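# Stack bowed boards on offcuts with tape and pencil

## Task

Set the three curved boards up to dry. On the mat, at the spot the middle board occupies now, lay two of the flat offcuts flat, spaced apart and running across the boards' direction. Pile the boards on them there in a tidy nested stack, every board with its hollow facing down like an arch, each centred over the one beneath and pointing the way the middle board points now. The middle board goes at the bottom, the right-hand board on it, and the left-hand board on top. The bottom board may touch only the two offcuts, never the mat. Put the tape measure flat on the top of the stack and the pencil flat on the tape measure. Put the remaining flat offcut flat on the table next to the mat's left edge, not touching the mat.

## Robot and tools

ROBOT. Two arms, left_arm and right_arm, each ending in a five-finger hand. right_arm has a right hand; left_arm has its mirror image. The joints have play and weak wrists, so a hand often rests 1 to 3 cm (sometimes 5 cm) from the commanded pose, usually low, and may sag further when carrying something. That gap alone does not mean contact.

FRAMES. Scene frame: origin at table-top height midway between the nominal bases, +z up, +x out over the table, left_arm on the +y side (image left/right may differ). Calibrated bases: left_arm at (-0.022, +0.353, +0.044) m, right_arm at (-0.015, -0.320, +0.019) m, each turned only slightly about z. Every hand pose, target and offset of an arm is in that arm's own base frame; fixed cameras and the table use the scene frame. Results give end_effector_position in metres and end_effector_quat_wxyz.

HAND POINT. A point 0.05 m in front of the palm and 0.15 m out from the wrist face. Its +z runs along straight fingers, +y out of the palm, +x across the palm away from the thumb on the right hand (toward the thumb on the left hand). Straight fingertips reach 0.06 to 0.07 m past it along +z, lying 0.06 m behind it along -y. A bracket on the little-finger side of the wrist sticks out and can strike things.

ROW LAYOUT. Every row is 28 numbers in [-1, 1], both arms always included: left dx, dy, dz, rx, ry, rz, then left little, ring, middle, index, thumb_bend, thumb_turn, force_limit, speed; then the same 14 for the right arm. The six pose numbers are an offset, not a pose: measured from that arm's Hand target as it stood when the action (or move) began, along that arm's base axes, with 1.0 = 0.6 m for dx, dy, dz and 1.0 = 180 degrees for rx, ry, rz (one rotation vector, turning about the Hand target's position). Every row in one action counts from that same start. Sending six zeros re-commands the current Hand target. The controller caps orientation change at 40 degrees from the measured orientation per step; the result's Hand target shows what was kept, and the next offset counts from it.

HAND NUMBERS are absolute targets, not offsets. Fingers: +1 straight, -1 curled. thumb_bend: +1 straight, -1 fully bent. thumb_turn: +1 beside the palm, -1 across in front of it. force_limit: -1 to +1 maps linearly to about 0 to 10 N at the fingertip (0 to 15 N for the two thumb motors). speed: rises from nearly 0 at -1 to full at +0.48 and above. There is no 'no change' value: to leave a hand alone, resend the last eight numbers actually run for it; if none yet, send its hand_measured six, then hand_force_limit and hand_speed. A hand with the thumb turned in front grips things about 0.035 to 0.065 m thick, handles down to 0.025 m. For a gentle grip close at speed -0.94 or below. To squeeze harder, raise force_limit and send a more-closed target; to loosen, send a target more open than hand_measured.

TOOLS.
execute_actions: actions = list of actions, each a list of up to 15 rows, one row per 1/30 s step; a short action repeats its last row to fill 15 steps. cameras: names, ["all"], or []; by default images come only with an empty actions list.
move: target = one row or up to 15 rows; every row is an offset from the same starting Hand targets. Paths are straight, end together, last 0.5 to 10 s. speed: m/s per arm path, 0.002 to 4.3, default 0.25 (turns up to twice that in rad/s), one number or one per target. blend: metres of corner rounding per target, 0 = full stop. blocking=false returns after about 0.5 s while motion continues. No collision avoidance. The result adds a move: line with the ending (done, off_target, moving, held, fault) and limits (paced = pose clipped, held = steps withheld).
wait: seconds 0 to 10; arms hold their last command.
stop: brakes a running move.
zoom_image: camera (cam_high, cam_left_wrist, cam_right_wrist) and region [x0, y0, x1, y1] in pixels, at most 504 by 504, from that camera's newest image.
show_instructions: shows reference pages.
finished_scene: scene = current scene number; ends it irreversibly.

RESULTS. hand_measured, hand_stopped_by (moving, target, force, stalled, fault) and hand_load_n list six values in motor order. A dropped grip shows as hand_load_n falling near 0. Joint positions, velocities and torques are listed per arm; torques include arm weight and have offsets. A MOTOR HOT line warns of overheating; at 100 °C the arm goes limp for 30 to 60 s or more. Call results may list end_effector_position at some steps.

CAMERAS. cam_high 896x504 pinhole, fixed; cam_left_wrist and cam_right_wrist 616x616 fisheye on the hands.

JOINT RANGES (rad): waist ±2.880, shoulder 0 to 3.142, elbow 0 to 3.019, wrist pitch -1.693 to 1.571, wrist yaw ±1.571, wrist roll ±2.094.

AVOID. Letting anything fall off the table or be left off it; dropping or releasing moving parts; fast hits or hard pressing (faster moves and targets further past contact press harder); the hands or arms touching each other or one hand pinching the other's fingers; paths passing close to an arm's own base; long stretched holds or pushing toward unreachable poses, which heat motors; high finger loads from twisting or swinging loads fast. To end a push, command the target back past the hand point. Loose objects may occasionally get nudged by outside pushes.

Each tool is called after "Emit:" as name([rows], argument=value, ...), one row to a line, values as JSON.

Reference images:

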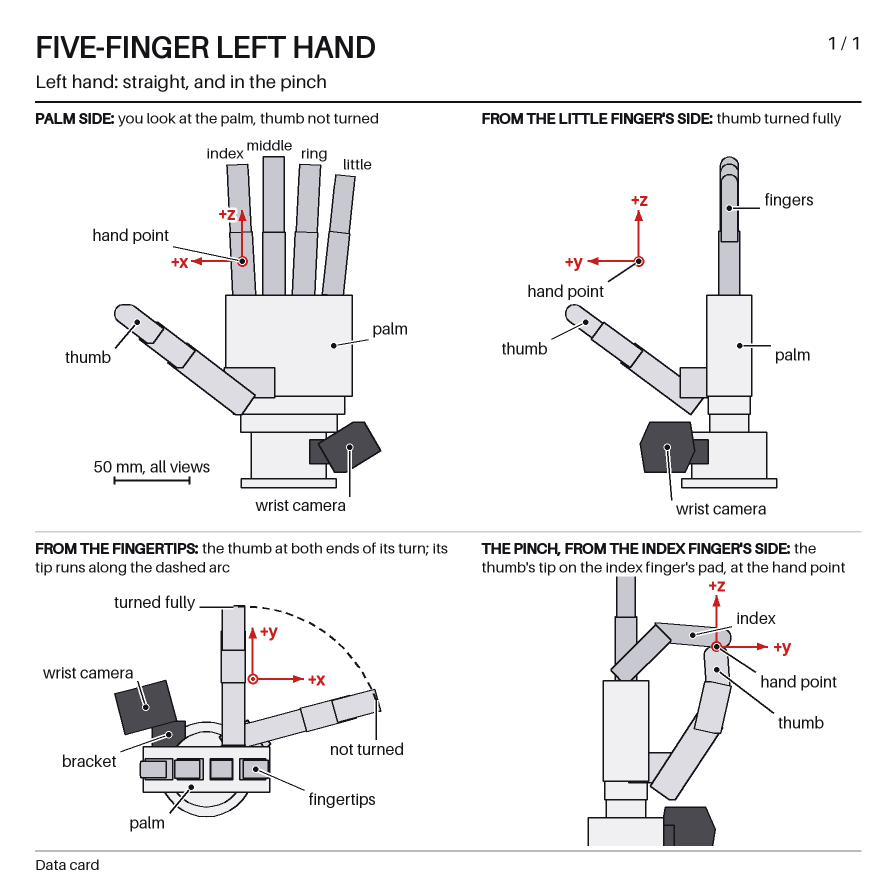

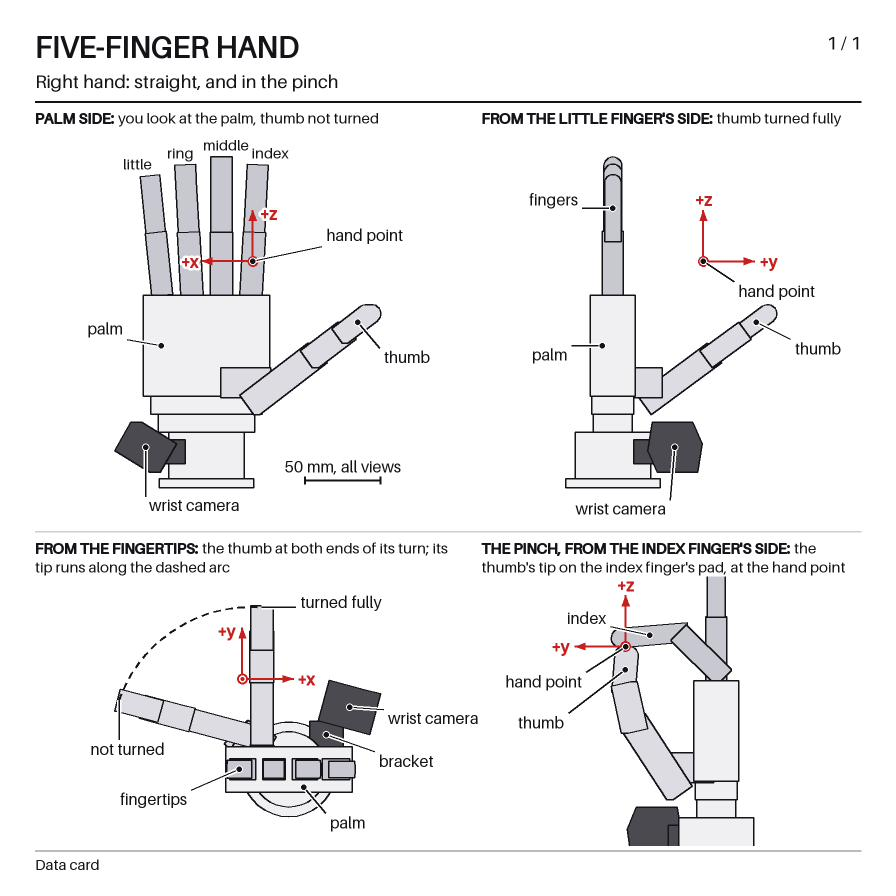

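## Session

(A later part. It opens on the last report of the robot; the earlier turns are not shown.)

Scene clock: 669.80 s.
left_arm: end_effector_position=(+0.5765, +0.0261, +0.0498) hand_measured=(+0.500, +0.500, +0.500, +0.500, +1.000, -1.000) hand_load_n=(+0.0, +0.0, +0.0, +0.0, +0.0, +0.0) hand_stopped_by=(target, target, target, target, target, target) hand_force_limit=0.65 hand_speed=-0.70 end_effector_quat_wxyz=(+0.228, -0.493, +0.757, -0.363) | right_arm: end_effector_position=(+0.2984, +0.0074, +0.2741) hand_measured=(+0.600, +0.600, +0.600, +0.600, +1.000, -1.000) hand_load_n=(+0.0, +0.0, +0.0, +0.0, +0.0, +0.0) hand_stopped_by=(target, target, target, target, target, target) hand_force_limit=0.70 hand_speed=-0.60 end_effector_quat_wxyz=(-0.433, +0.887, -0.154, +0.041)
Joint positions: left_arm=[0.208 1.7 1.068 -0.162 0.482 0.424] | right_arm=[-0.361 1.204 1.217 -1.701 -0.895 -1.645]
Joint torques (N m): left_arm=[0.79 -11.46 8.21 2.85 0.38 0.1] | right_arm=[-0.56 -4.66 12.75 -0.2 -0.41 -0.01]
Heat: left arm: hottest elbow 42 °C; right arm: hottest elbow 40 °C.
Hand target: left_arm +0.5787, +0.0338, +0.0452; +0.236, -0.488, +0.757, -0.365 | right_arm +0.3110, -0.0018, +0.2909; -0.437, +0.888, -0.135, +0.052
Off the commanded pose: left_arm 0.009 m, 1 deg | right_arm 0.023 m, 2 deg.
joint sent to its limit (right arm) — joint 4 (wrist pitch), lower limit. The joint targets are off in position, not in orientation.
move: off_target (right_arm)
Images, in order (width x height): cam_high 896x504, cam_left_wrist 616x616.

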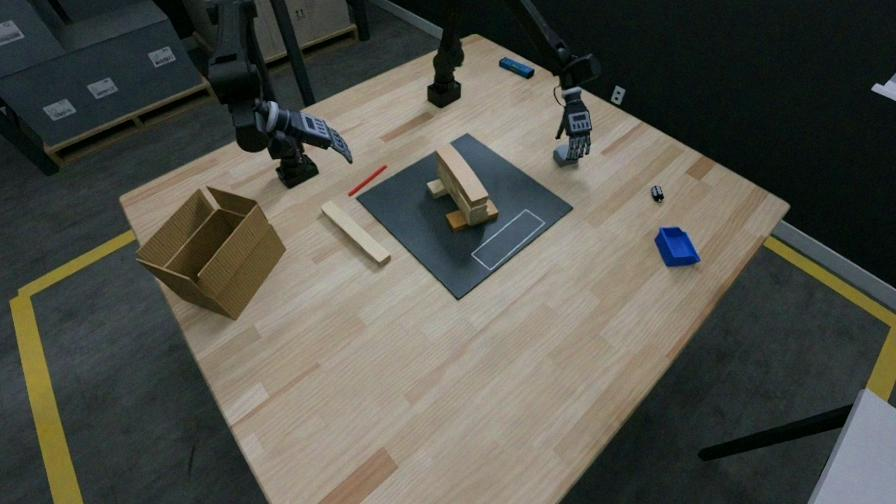

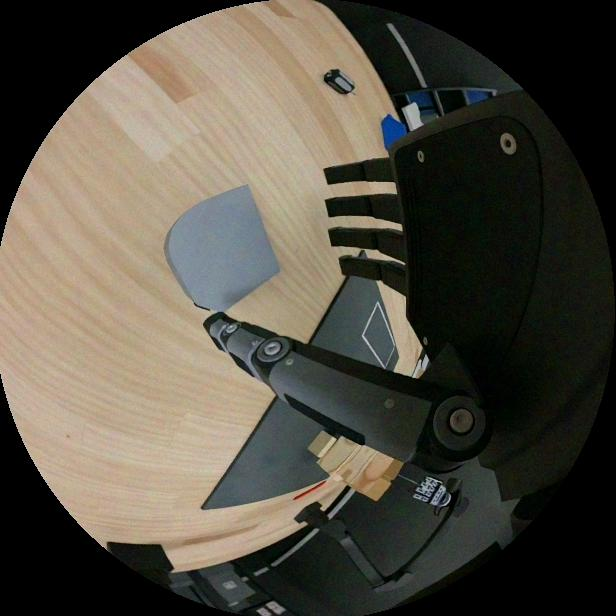

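Emit:
move(target=[-0.0145,0.0167,-0.042,0,0,0,0.5,0.5,0.5,0.5,1,-1,0.65,-0.7, 0,0,0,0,0,0,0.6,0.6,0.6,0.6,1,-1,0.7,-0.6], speed=0.08, cameras=["cam_high","cam_left_wrist"])

Emit:
zoom_image(camera="cam_high", region=[535, 80, 635, 180])

Emit:
zoom_image(camera="cam_left_wrist", region=[100, 130, 340, 360])

Scene clock: 672.70 s.
left_arm: end_effector_position=(+0.5679, +0.0374, +0.0236) hand_measured=(+0.500, +0.500, +0.500, +0.500, +1.000, -1.000) hand_load_n=(+0.0, +0.0, +0.0, +0.0, +0.0, +0.0) hand_stopped_by=(target, target, target, target, target, target) hand_force_limit=0.65 hand_speed=-0.70 end_effector_quat_wxyz=(+0.228, -0.494, +0.756, -0.363) | right_arm: end_effector_position=(+0.2984, +0.0074, +0.2741) hand_measured=(+0.600, +0.600, +0.600, +0.600, +1.000, -1.000) hand_load_n=(+0.0, +0.0, +0.0, +0.0, +0.0, +0.0) hand_stopped_by=(target, target, target, target, target, target) hand_force_limit=0.70 hand_speed=-0.60 end_effector_quat_wxyz=(-0.433, +0.887, -0.154, +0.041)
Joint positions: left_arm=[0.234 1.732 1.028 -0.1 0.499 0.442] | right_arm=[-0.361 1.204 1.217 -1.701 -0.895 -1.645]
Joint torques (N m): left_arm=[0.85 -11.16 7.91 2.88 0.41 0.12] | right_arm=[-0.5 -4.66 12.77 -0.18 -0.42 -0.01]
Heat: left arm: hottest elbow 41 °C; right arm: hottest elbow 40 °C.
Hand target: left_arm +0.5700, +0.0438, +0.0200; +0.236, -0.488, +0.757, -0.365 | right_arm +0.3110, -0.0018, +0.2909; -0.437, +0.888, -0.135, +0.052
Off the commanded pose: left_arm 0.008 m, 1 deg | right_arm 0.023 m, 2 deg.
joint sent to its limit (right arm) — joint 4 (wrist pitch), lower limit. The joint targets are off in position, not in orientation.
move: off_target (right_arm)
Images, in order (width x height): cam_high 896x504, cam_left_wrist 616x616.

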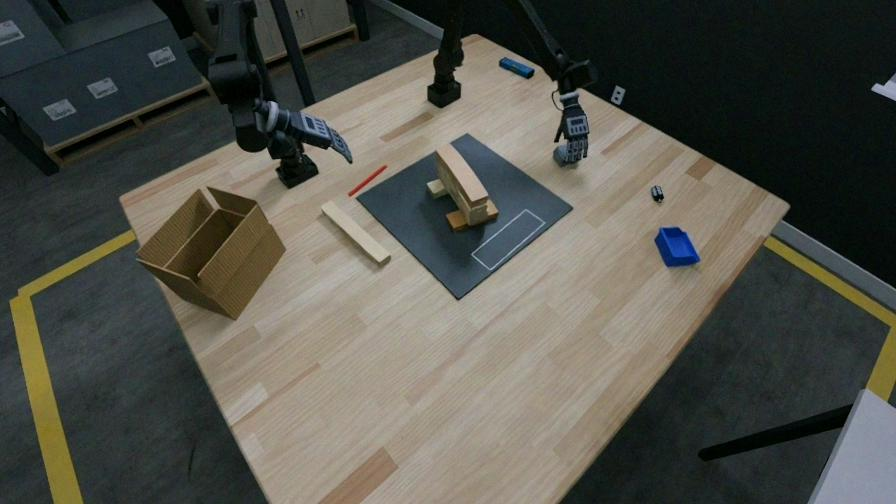

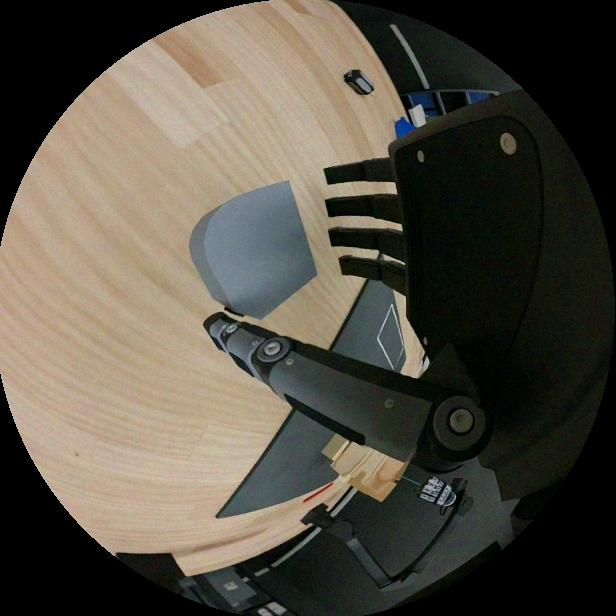

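Scaled by 5.040 from the camera's 896x504 image, which has a finer 1280x720 frame.

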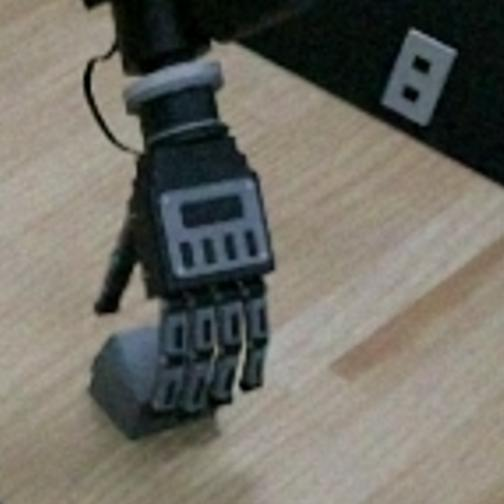

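Scaled by 2.100 from the camera's 616x616 image, which has a finer 880x880 frame.

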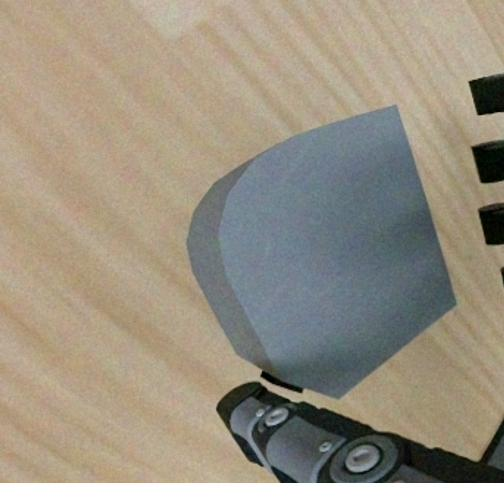

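Emit:
move(target=[0.0067,0.0153,-0.018,0,0,0,0.5,0.5,0.5,0.5,1,-1,-0.3,-0.85, 0,0,0,0,0,0,0.6,0.6,0.6,0.6,1,-1,0.7,-0.6], speed=0.06, cameras=["cam_high","cam_left_wrist"])

Emit:
zoom_image(camera="cam_left_wrist", region=[100, 130, 340, 360])

Scene clock: 675.80 s.
left_arm: end_effector_position=(+0.5671, +0.0439, +0.0094) hand_measured=(+0.500, +0.500, +0.500, +0.500, +1.000, -1.000) hand_load_n=(+0.0, +0.0, +0.0, +0.0, +0.0, +0.0) hand_stopped_by=(target, target, target, target, target, target) hand_force_limit=-0.30 hand_speed=-0.85 end_effector_quat_wxyz=(+0.223, -0.495, +0.758, -0.362) | right_arm: end_effector_position=(+0.2984, +0.0074, +0.2741) hand_measured=(+0.600, +0.600, +0.600, +0.600, +1.000, -1.000) hand_load_n=(+0.0, +0.0, +0.0, +0.0, +0.0, +0.0) hand_stopped_by=(target, target, target, target, target, target) hand_force_limit=0.70 hand_speed=-0.60 end_effector_quat_wxyz=(-0.433, +0.887, -0.154, +0.041)
Joint positions: left_arm=[0.248 1.763 1.028 -0.085 0.511 0.456] | right_arm=[-0.361 1.204 1.217 -1.701 -0.895 -1.645]
Joint torques (N m): left_arm=[0.91 -11.05 8.83 2.76 0.4 0.08] | right_arm=[-0.44 -4.66 12.79 -0.23 -0.41 -0.02]
Heat: left arm: hottest elbow 41 °C; right arm: hottest elbow 40 °C.
Hand target: left_arm +0.5740, +0.0530, +0.0092; +0.236, -0.488, +0.757, -0.365 | right_arm +0.3110, -0.0018, +0.2909; -0.437, +0.888, -0.135, +0.052
Off the commanded pose: left_arm 0.011 m, 2 deg | right_arm 0.023 m, 2 deg.
joint sent to its limit (right arm) — joint 4 (wrist pitch), lower limit. The joint targets are off in position, not in orientation.
move: off_target (left_arm, right_arm)
Images, in order (width x height): cam_high 896x504, cam_left_wrist 616x616.

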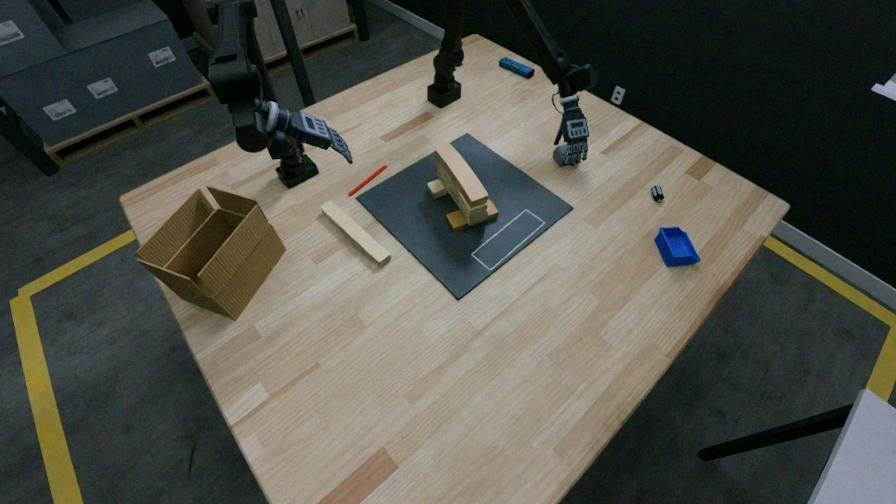

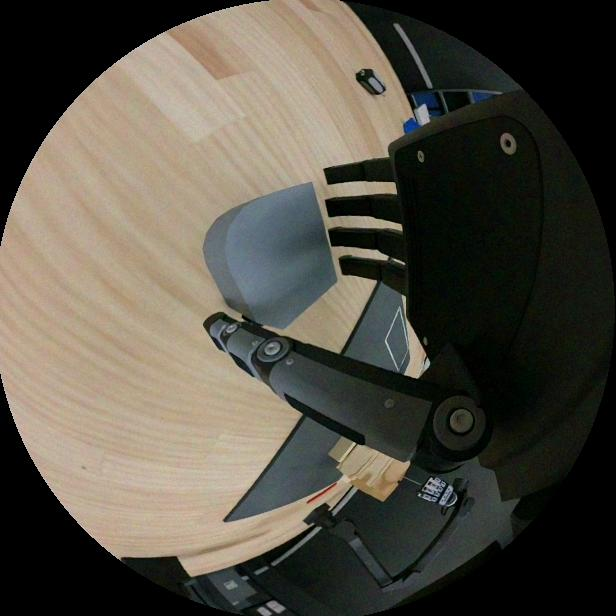

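Scaled by 2.100 from the camera's 616x616 image, which has a finer 880x880 frame.

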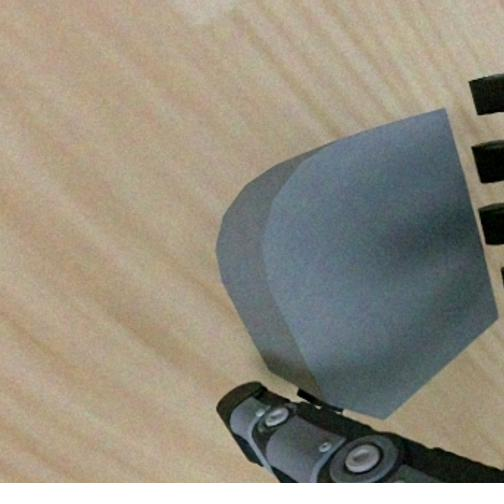

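Emit:
move(target=[0.005,0.018,0.0,0,0,0,0.5,0.5,0.5,0.5,1,-1,-0.3,-0.85, 0,0,0,0,0,0,0.6,0.6,0.6,0.6,1,-1,0.7,-0.6], speed=0.06, cameras=["cam_left_wrist"])

Emit:
zoom_image(camera="cam_left_wrist", region=[150, 130, 390, 360])

Scene clock: 678.10 s.
left_arm: end_effector_position=(+0.5646, +0.0545, +0.0041) hand_measured=(+0.500, +0.500, +0.500, +0.500, +1.000, -1.000) hand_load_n=(+0.0, +0.0, +0.0, +0.0, +0.0, +0.0) hand_stopped_by=(target, target, target, target, target, target) hand_force_limit=-0.30 hand_speed=-0.85 end_effector_quat_wxyz=(+0.223, -0.497, +0.757, -0.362) | right_arm: end_effector_position=(+0.2984, +0.0074, +0.2741) hand_measured=(+0.600, +0.600, +0.600, +0.600, +1.000, -1.000) hand_load_n=(+0.0, +0.0, +0.0, +0.0, +0.0, +0.0) hand_stopped_by=(target, target, target, target, target, target) hand_force_limit=0.70 hand_speed=-0.60 end_effector_quat_wxyz=(-0.433, +0.887, -0.154, +0.041)
Joint positions: left_arm=[0.269 1.774 1.028 -0.085 0.523 0.471] | right_arm=[-0.361 1.204 1.217 -1.701 -0.895 -1.645]
Joint torques (N m): left_arm=[1.14 -11.28 10.41 2.17 0.42 0.09] | right_arm=[-0.5 -4.72 12.75 -0.23 -0.42 -0.02]
Heat: left arm: hottest elbow 41 °C; right arm: hottest elbow 40 °C.
Hand target: left_arm +0.5770, +0.0638, +0.0092; +0.236, -0.488, +0.757, -0.365 | right_arm +0.3110, -0.0018, +0.2909; -0.437, +0.888, -0.135, +0.052
Off the commanded pose: left_arm 0.016 m, 2 deg | right_arm 0.023 m, 2 deg.
joint sent to its limit (right arm) — joint 4 (wrist pitch), lower limit. The joint targets are off in position, not in orientation.
move: off_target (left_arm, right_arm)
Images, in order (width x height): cam_left_wrist 616x616.

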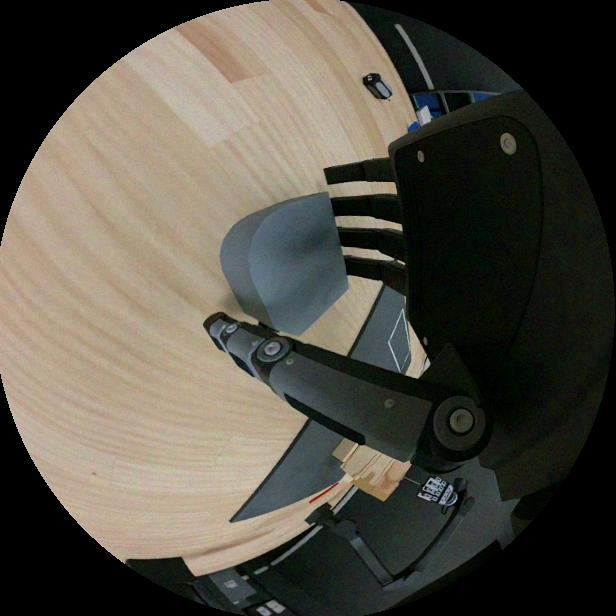

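Scaled by 2.100 from the camera's 616x616 image, which has a finer 880x880 frame.

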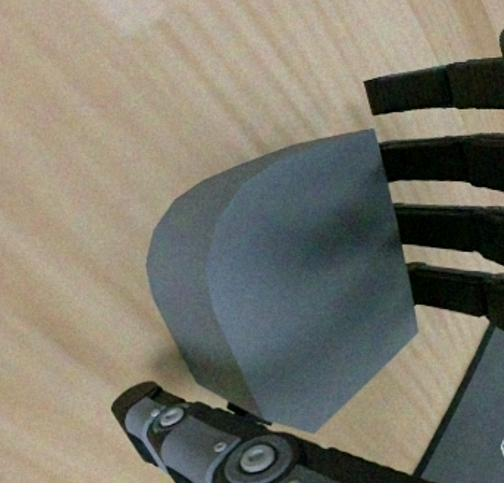

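Emit:
move(target=[0.02,0.014,0.007,0,0,0,0.6,0.6,0.6,0.6,1,-1,-0.3,-0.85, 0,0,0,0,0,0,0.6,0.6,0.6,0.6,1,-1,0.7,-0.6], speed=0.06, cameras=["cam_left_wrist"])

Emit:
zoom_image(camera="cam_left_wrist", region=[150, 130, 390, 360])

Scene clock: 680.70 s.
left_arm: end_effector_position=(+0.5647, +0.0575, -0.0029) hand_measured=(+0.600, +0.600, +0.600, +0.600, +1.000, -1.000) hand_load_n=(+0.0, +0.0, +0.0, +0.0, +0.0, +0.0) hand_stopped_by=(target, target, target, target, target, target) hand_force_limit=-0.30 hand_speed=-0.85 end_effector_quat_wxyz=(+0.215, -0.499, +0.759, -0.360) | right_arm: end_effector_position=(+0.2984, +0.0074, +0.2741) hand_measured=(+0.600, +0.600, +0.600, +0.600, +1.000, -1.000) hand_load_n=(+0.0, +0.0, +0.0, +0.0, +0.0, +0.0) hand_stopped_by=(target, target, target, target, target, target) hand_force_limit=0.70 hand_speed=-0.60 end_effector_quat_wxyz=(-0.433, +0.887, -0.154, +0.041)
Joint positions: left_arm=[0.275 1.794 1.04 -0.097 0.529 0.479] | right_arm=[-0.361 1.204 1.217 -1.701 -0.895 -1.645]
Joint torques (N m): left_arm=[0.85 -10.81 13.24 1.31 0.43 0.08] | right_arm=[-0.5 -4.6 12.79 -0.23 -0.42 -0.01]
Heat: left arm: hottest elbow 41 °C; right arm: hottest elbow 40 °C.
Hand target: left_arm +0.5890, +0.0722, +0.0134; +0.236, -0.488, +0.757, -0.365 | right_arm +0.3110, -0.0018, +0.2909; -0.437, +0.888, -0.135, +0.052
Off the commanded pose: left_arm 0.033 m, 3 deg | right_arm 0.023 m, 2 deg.
joint sent to its limit (right arm) — joint 4 (wrist pitch), lower limit. The joint targets are off in position, not in orientation.
move: off_target (left_arm, right_arm)
Images, in order (width x height): cam_left_wrist 616x616.

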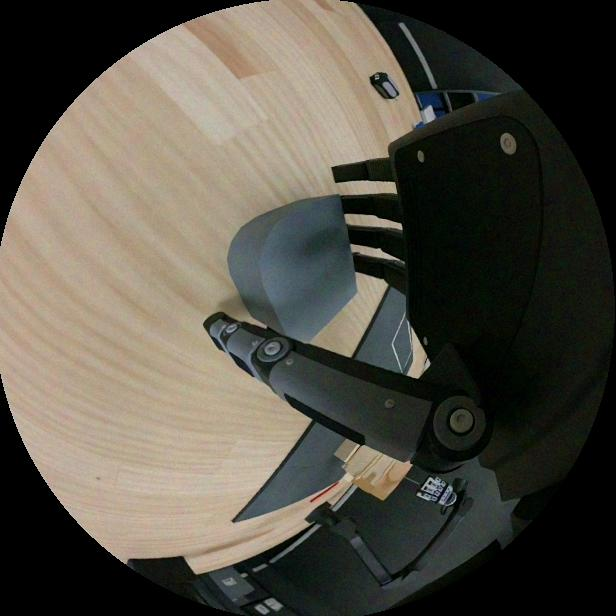

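Scaled by 2.100 from the camera's 616x616 image, which has a finer 880x880 frame.

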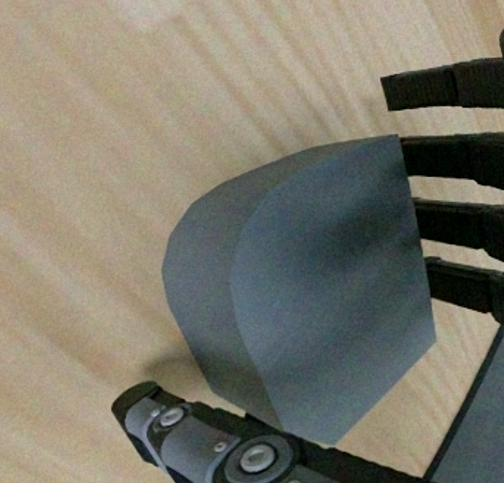

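Emit:
move([
  [0.0,-0.01,0.07,0,0,0,0.6,0.6,0.6,0.6,1,-1,-0.3,-0.85, 0,0,0,0,0,0,0.6,0.6,0.6,0.6,1,-1,0.7,-0.6],
  [-0.0158,-0.0133,-0.0123,0,0,0,0.6,0.6,0.6,0.6,1,-1,-0.3,-0.85, 0,0,0,0,0,0,0.6,0.6,0.6,0.6,1,-1,0.7,-0.6],
], speed=0.08, cameras=["cam_left_wrist"])

Emit:
zoom_image(camera="cam_left_wrist", region=[150, 130, 390, 360])

Scene clock: 684.50 s.
left_arm: end_effector_position=(+0.5781, +0.0613, +0.0118) hand_measured=(+0.600, +0.600, +0.600, +0.600, +1.000, -1.000) hand_load_n=(+0.0, +0.0, +0.0, +0.0, +0.0, +0.0) hand_stopped_by=(target, target, target, target, target, target) hand_force_limit=-0.30 hand_speed=-0.85 end_effector_quat_wxyz=(+0.230, -0.492, +0.756, -0.365) | right_arm: end_effector_position=(+0.2984, +0.0074, +0.2741) hand_measured=(+0.600, +0.600, +0.600, +0.600, +1.000, -1.000) hand_load_n=(+0.0, +0.0, +0.0, +0.0, +0.0, +0.0) hand_stopped_by=(target, target, target, target, target, target) hand_force_limit=0.70 hand_speed=-0.60 end_effector_quat_wxyz=(-0.433, +0.887, -0.154, +0.041)
Joint positions: left_arm=[0.275 1.786 1.066 -0.096 0.529 0.479] | right_arm=[-0.361 1.204 1.217 -1.701 -0.895 -1.645]
Joint torques (N m): left_arm=[-0.03 -11.93 7.73 2.82 0.18 0] | right_arm=[-0.56 -4.66 12.78 -0.2 -0.41 -0.01]
Heat: left arm: hottest elbow 41 °C; right arm: hottest elbow 40 °C.
Hand target: left_arm +0.5795, +0.0642, +0.0060; +0.236, -0.488, +0.757, -0.365 | right_arm +0.3110, -0.0018, +0.2909; -0.437, +0.888, -0.135, +0.052
Off the commanded pose: left_arm 0.007 m, 1 deg | right_arm 0.023 m, 2 deg.
joint sent to its limit (right arm) — joint 4 (wrist pitch), lower limit. The joint targets are off in position, not in orientation.
move: off_target (right_arm)
Images, in order (width x height): cam_left_wrist 616x616.

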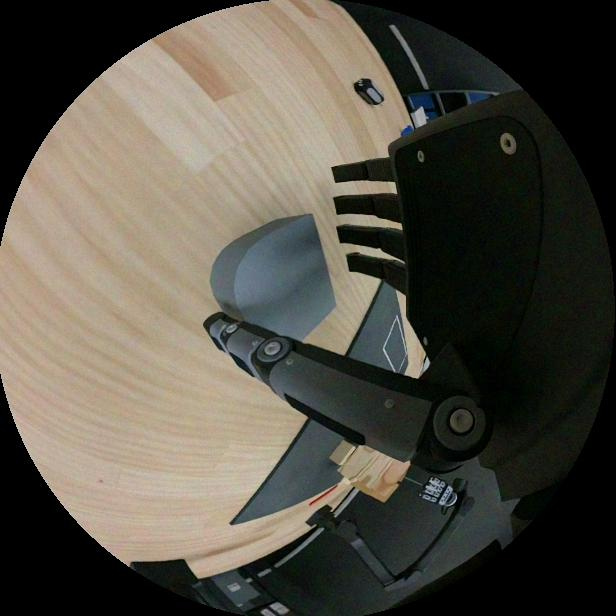

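Scaled by 2.100 from the camera's 616x616 image, which has a finer 880x880 frame.

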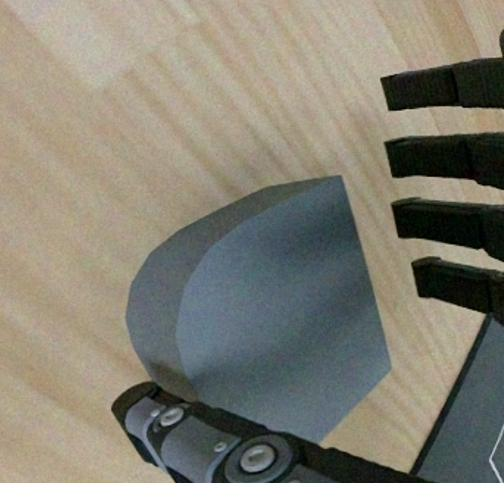

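Emit:
move(target=[0.0,0.0,-0.017,0,0,0,0.6,0.6,0.6,0.6,1,-1,-0.3,-0.85, 0,0,0,0,0,0,0.6,0.6,0.6,0.6,1,-1,0.7,-0.6], speed=0.06)

Emit:
move(target=[0,0,0,0,0,0,-0.3,-0.3,-0.3,-0.3,1,-1,-0.5,-0.85, 0,0,0,0,0,0,0.6,0.6,0.6,0.6,1,-1,0.7,-0.6], speed=0.06, cameras=["cam_left_wrist"])

Emit:
zoom_image(camera="cam_left_wrist", region=[150, 130, 390, 360])

Scene clock: 686.67 s.
left_arm: end_effector_position=(+0.5779, +0.0612, +0.0016) hand_measured=(+0.600, +0.600, +0.600, +0.600, +1.000, -1.000) hand_load_n=(+0.0, +0.0, +0.0, +0.0, +0.0, +0.0) hand_stopped_by=(target, target, target, target, target, target) hand_force_limit=-0.30 hand_speed=-0.85 end_effector_quat_wxyz=(+0.230, -0.492, +0.756, -0.365) | right_arm: end_effector_position=(+0.2984, +0.0074, +0.2741) hand_measured=(+0.600, +0.600, +0.600, +0.600, +1.000, -1.000) hand_load_n=(+0.0, +0.0, +0.5, +0.0, +0.0, +0.0) hand_stopped_by=(target, target, target, target, target, target) hand_force_limit=0.70 hand_speed=-0.60 end_effector_quat_wxyz=(-0.433, +0.887, -0.154, +0.041)
Joint positions: left_arm=[0.275 1.804 1.059 -0.069 0.529 0.479] | right_arm=[-0.361 1.204 1.217 -1.701 -0.895 -1.645]
Joint torques (N m): left_arm=[0.03 -11.63 7.54 2.8 0.16 -0.01] | right_arm=[-0.5 -4.6 12.77 -0.21 -0.41 -0.01]
Heat: left arm: hottest elbow 41 °C; right arm: hottest elbow 40 °C.
Hand target: left_arm +0.5795, +0.0642, -0.0042; +0.236, -0.488, +0.757, -0.365 | right_arm +0.3110, -0.0018, +0.2909; -0.437, +0.888, -0.135, +0.052
Off the commanded pose: left_arm 0.007 m, 1 deg | right_arm 0.023 m, 2 deg.
joint sent to its limit (right arm) — joint 4 (wrist pitch), lower limit. The joint targets are off in position, not in orientation.
move: off_target (right_arm)

Scene clock: 689.40 s.
left_arm: end_effector_position=(+0.5781, +0.0613, +0.0009) hand_measured=(-0.300, +0.116, +0.144, +0.144, +1.000, -1.000) hand_load_n=(+0.0, +5.0, +6.0, +3.0, +2.5, +1.0) hand_stopped_by=(target, force, force, force, target, target) hand_force_limit=-0.50 hand_speed=-0.85 end_effector_quat_wxyz=(+0.230, -0.492, +0.756, -0.365) | right_arm: end_effector_position=(+0.2984, +0.0074, +0.2741) hand_measured=(+0.600, +0.600, +0.600, +0.600, +1.000, -1.000) hand_load_n=(+0.0, +0.0, +0.0, +0.0, +0.0, +0.0) hand_stopped_by=(target, target, target, target, target, target) hand_force_limit=0.70 hand_speed=-0.60 end_effector_quat_wxyz=(-0.433, +0.887, -0.154, +0.041)
Joint positions: left_arm=[0.275 1.806 1.059 -0.068 0.529 0.479] | right_arm=[-0.361 1.204 1.217 -1.701 -0.895 -1.645]
Joint torques (N m): left_arm=[-0.15 -11.63 7.53 2.82 0.13 0.03] | right_arm=[-0.5 -4.54 12.78 -0.17 -0.41 -0.02]
Heat: left arm: hottest elbow 40 °C; right arm: hottest elbow 40 °C.
Hand target: left_arm +0.5795, +0.0642, -0.0042; +0.236, -0.488, +0.757, -0.365 | right_arm +0.3110, -0.0018, +0.2909; -0.437, +0.888, -0.135, +0.052
Off the commanded pose: left_arm 0.006 m, 1 deg | right_arm 0.023 m, 2 deg.
joint sent to its limit (right arm) — joint 4 (wrist pitch), lower limit. The joint targets are off in position, not in orientation.
move: off_target (right_arm)
Images, in order (width x height): cam_left_wrist 616x616.

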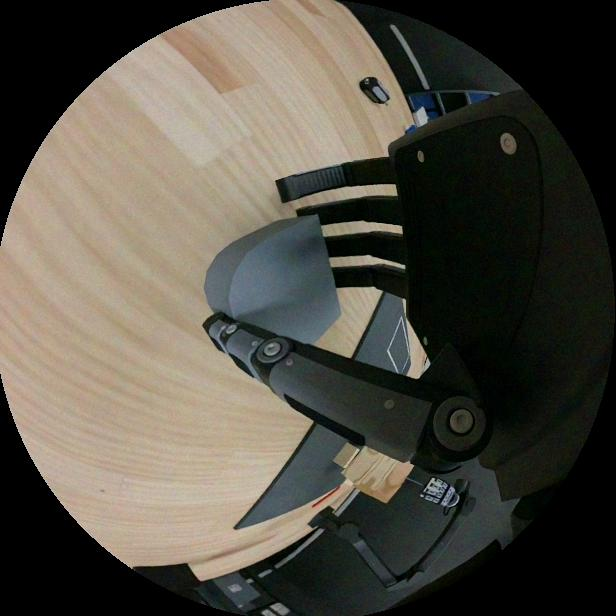

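Scaled by 2.100 from the camera's 616x616 image, which has a finer 880x880 frame.

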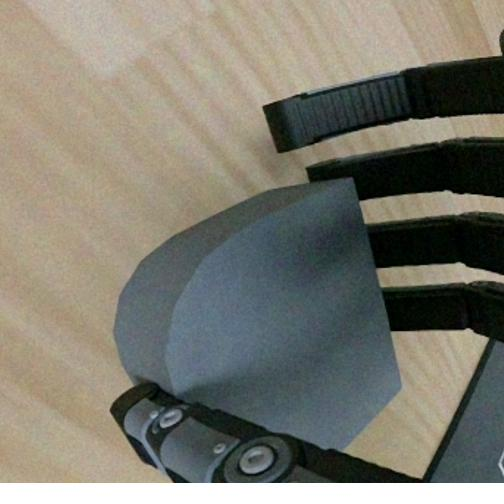

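Emit:
move(target=[0,0,0,0,0,0,0.6,-0.3,-0.3,-0.3,0.6,-1,0.6,-0.85, 0,0,0,0,0,0,0.6,0.6,0.6,0.6,1,-1,0.7,-0.6], speed=0.06, cameras=["cam_left_wrist"])

Emit:
zoom_image(camera="cam_left_wrist", region=[150, 130, 390, 360])

Scene clock: 692.87 s.
left_arm: end_effector_position=(+0.5781, +0.0613, +0.0009) hand_measured=(+0.600, +0.116, +0.144, +0.144, +0.986, -1.000) hand_load_n=(+0.0, +5.5, +7.0, +3.5, +11.0, +1.5) hand_stopped_by=(target, force, force, force, force, target) hand_force_limit=0.60 hand_speed=-0.85 end_effector_quat_wxyz=(+0.230, -0.492, +0.756, -0.365) | right_arm: end_effector_position=(+0.2984, +0.0074, +0.2741) hand_measured=(+0.600, +0.600, +0.600, +0.600, +1.000, -1.000) hand_load_n=(+0.0, +0.0, +0.0, +0.0, +0.0, +0.0) hand_stopped_by=(target, target, target, target, target, target) hand_force_limit=0.70 hand_speed=-0.60 end_effector_quat_wxyz=(-0.433, +0.887, -0.154, +0.041)
Joint positions: left_arm=[0.275 1.806 1.059 -0.068 0.529 0.479] | right_arm=[-0.361 1.204 1.217 -1.701 -0.895 -1.645]
Joint torques (N m): left_arm=[0.26 -11.69 7.54 2.89 0.17 -0.03] | right_arm=[-0.56 -4.66 12.78 -0.2 -0.41 -0.01]
Heat: left arm: hottest elbow 40 °C; right arm: hottest elbow 40 °C.
Hand target: left_arm +0.5795, +0.0642, -0.0042; +0.236, -0.488, +0.757, -0.365 | right_arm +0.3110, -0.0018, +0.2909; -0.437, +0.888, -0.135, +0.052
Off the commanded pose: left_arm 0.006 m, 1 deg | right_arm 0.023 m, 2 deg.
joint sent to its limit (right arm) — joint 4 (wrist pitch), lower limit. The joint targets are off in position, not in orientation.
move: off_target (right_arm)
Images, in order (width x height): cam_left_wrist 616x616.

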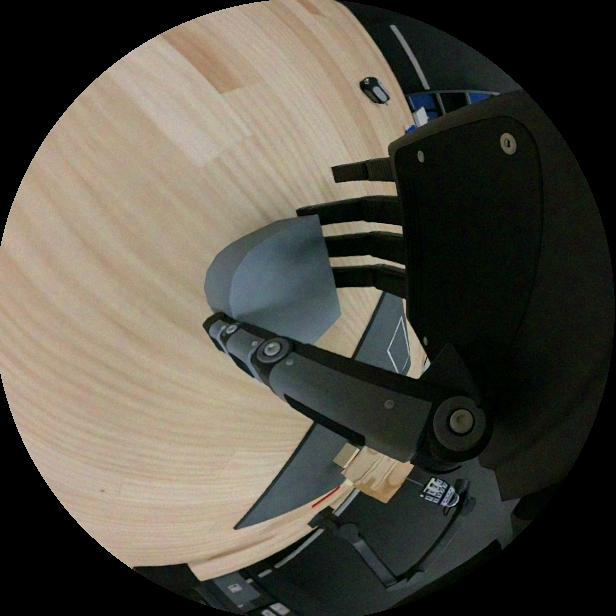

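Scaled by 2.100 from the camera's 616x616 image, which has a finer 880x880 frame.

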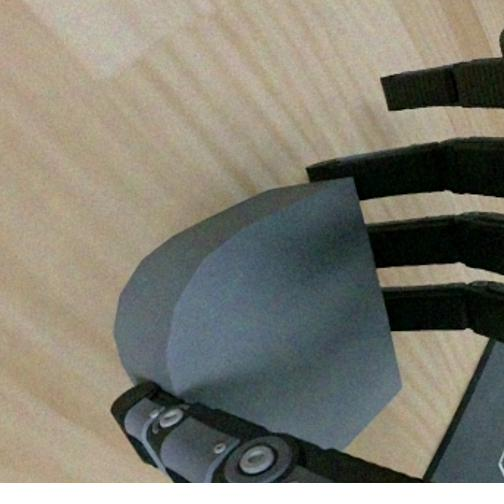

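Emit:
move(target=[0.03,0.003,0.22,0,0,0,0.6,-0.3,-0.3,-0.3,0.6,-1,0.6,-0.85, 0,0,0,0,0,0,0.6,0.6,0.6,0.6,1,-1,0.7,-0.6], speed=0.1, cameras=["cam_left_wrist","cam_high"])

Emit:
zoom_image(camera="cam_high", region=[535, 80, 635, 180])

Scene clock: 696.13 s.
left_arm: end_effector_position=(+0.5635, +0.0583, +0.0761) hand_measured=(+0.600, +0.116, +0.144, +0.144, +0.986, -1.000) hand_load_n=(+0.0, +5.5, +7.0, +3.5, +11.0, +2.0) hand_stopped_by=(target, force, force, force, force, target) hand_force_limit=0.60 hand_speed=-0.85 end_effector_quat_wxyz=(+0.192, -0.509, +0.763, -0.349) | right_arm: end_effector_position=(+0.2984, +0.0074, +0.2741) hand_measured=(+0.600, +0.600, +0.600, +0.600, +1.000, -1.000) hand_load_n=(-0.5, +0.0, +0.0, +0.0, +0.0, +0.0) hand_stopped_by=(target, target, target, target, target, target) hand_force_limit=0.70 hand_speed=-0.60 end_effector_quat_wxyz=(-0.433, +0.887, -0.154, +0.041)
Joint positions: left_arm=[0.275 1.682 1.16 -0.387 0.525 0.485] | right_arm=[-0.361 1.204 1.217 -1.701 -0.895 -1.645]
Joint torques (N m): left_arm=[-0.79 -14.27 16.35 1.39 0.22 -0.09] | right_arm=[-0.5 -4.66 12.77 -0.2 -0.41 -0.01]
Heat: left arm: hottest elbow 40 °C; right arm: hottest elbow 40 °C.
Hand target: left_arm +0.5975, +0.0660, +0.1278; +0.236, -0.488, +0.757, -0.365 | right_arm +0.3110, -0.0018, +0.2909; -0.437, +0.888, -0.135, +0.052
Off the commanded pose: left_arm 0.062 m, 6 deg | right_arm 0.023 m, 2 deg.
joint sent to its limit (right arm) — joint 4 (wrist pitch), lower limit. The joint targets are off in position, not in orientation.
move: off_target (left_arm, right_arm)
Images, in order (width x height): cam_high 896x504, cam_left_wrist 616x616.

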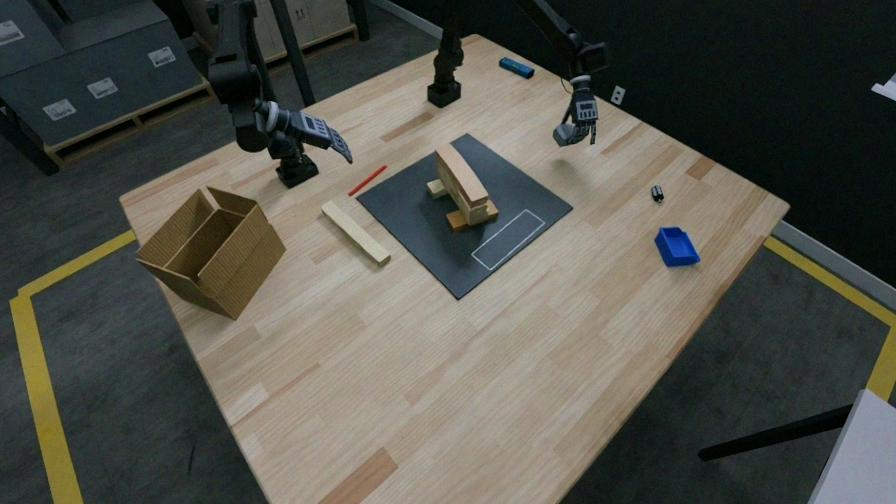

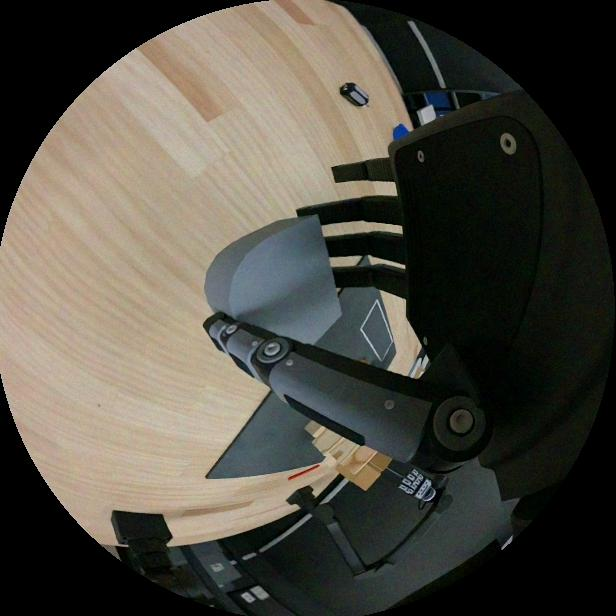

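Scaled by 5.040 from the camera's 896x504 image, which has a finer 1280x720 frame.

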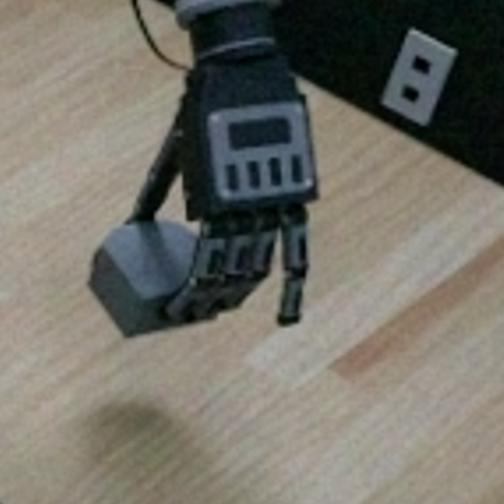

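Emit:
move([
  [-0.03,-0.12,0.16,0,0,0,0.6,-0.3,-0.3,-0.3,0.6,-1,0.6,-0.85, 0,0,0,0,0,0,0.6,0.6,0.6,0.6,1,-1,0.7,-0.6],
  [-0.178,-0.7535,0.178,0,0,0.0278,0.6,-0.3,-0.3,-0.3,0.6,-1,0.6,-0.85, 0,0,0,0,0,0,0.6,0.6,0.6,0.6,1,-1,0.7,-0.6],
], speed=0.2, blend=[0.04,0], cameras=["cam_left_wrist","cam_high"])

Emit:
zoom_image(camera="cam_high", region=[410, 90, 520, 220])

Scene clock: 702.90 s.
left_arm: end_effector_position=(+0.4645, -0.3684, +0.1843) hand_measured=(+0.600, +0.116, +0.144, +0.144, +0.986, -1.000) hand_load_n=(+0.0, +5.5, +7.0, +3.5, +11.0, +2.0) hand_stopped_by=(target, force, force, force, force, target) hand_force_limit=0.60 hand_speed=-0.85 end_effector_quat_wxyz=(+0.239, -0.516, +0.760, -0.314) | right_arm: end_effector_position=(+0.2984, +0.0074, +0.2741) hand_measured=(+0.600, +0.600, +0.600, +0.600, +1.000, -1.000) hand_load_n=(+0.0, +0.0, +0.0, +0.0, +0.0, +0.5) hand_stopped_by=(target, target, target, target, target, target) hand_force_limit=0.70 hand_speed=-0.60 end_effector_quat_wxyz=(-0.433, +0.887, -0.154, +0.041)
Joint positions: left_arm=[-0.685 1.517 1.261 -0.536 -0.259 -0.201] | right_arm=[-0.361 1.204 1.217 -1.701 -0.895 -1.645]
Joint torques (N m): left_arm=[-0.03 -11.05 18.52 1.68 -0.42 -0.23] | right_arm=[-0.44 -4.6 12.77 -0.21 -0.41 -0.01]
Heat: left arm: hottest elbow 41 °C; right arm: hottest elbow 40 °C.
Hand target: left_arm +0.4907, -0.3861, +0.2346; +0.252, -0.521, +0.735, -0.354 | right_arm +0.3110, -0.0018, +0.2909; -0.437, +0.888, -0.135, +0.052
Off the commanded pose: left_arm 0.059 m, 6 deg | right_arm 0.023 m, 2 deg.
joint sent to its limit (right arm) — joint 4 (wrist pitch), lower limit. The joint targets are off in position, not in orientation.
move: off_target (left_arm, right_arm)
Images, in order (width x height): cam_high 896x504, cam_left_wrist 616x616.

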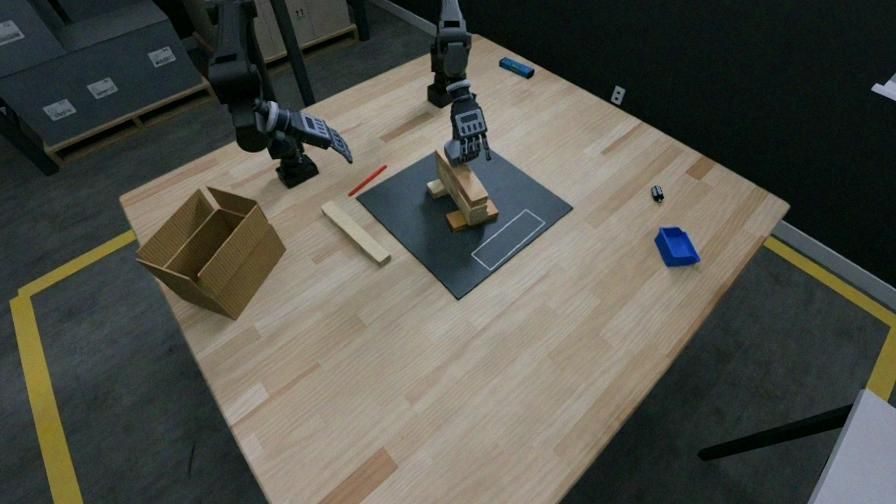

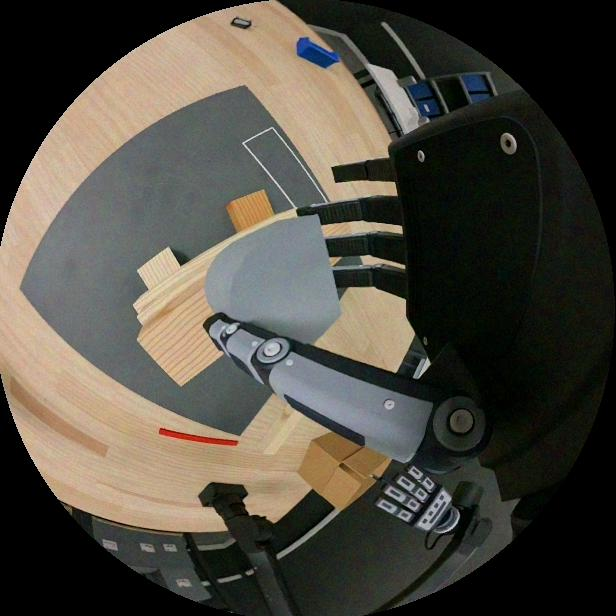

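Scaled by 3.877 from the camera's 896x504 image, which has a finer 1280x720 frame.

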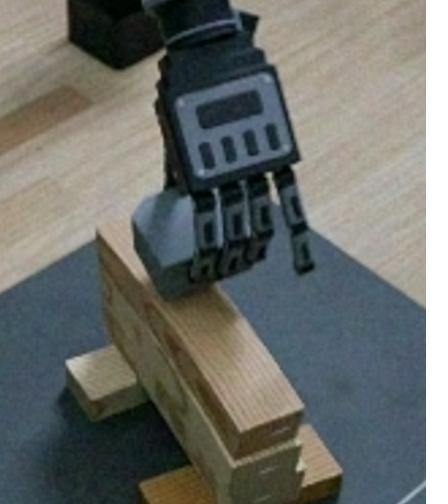

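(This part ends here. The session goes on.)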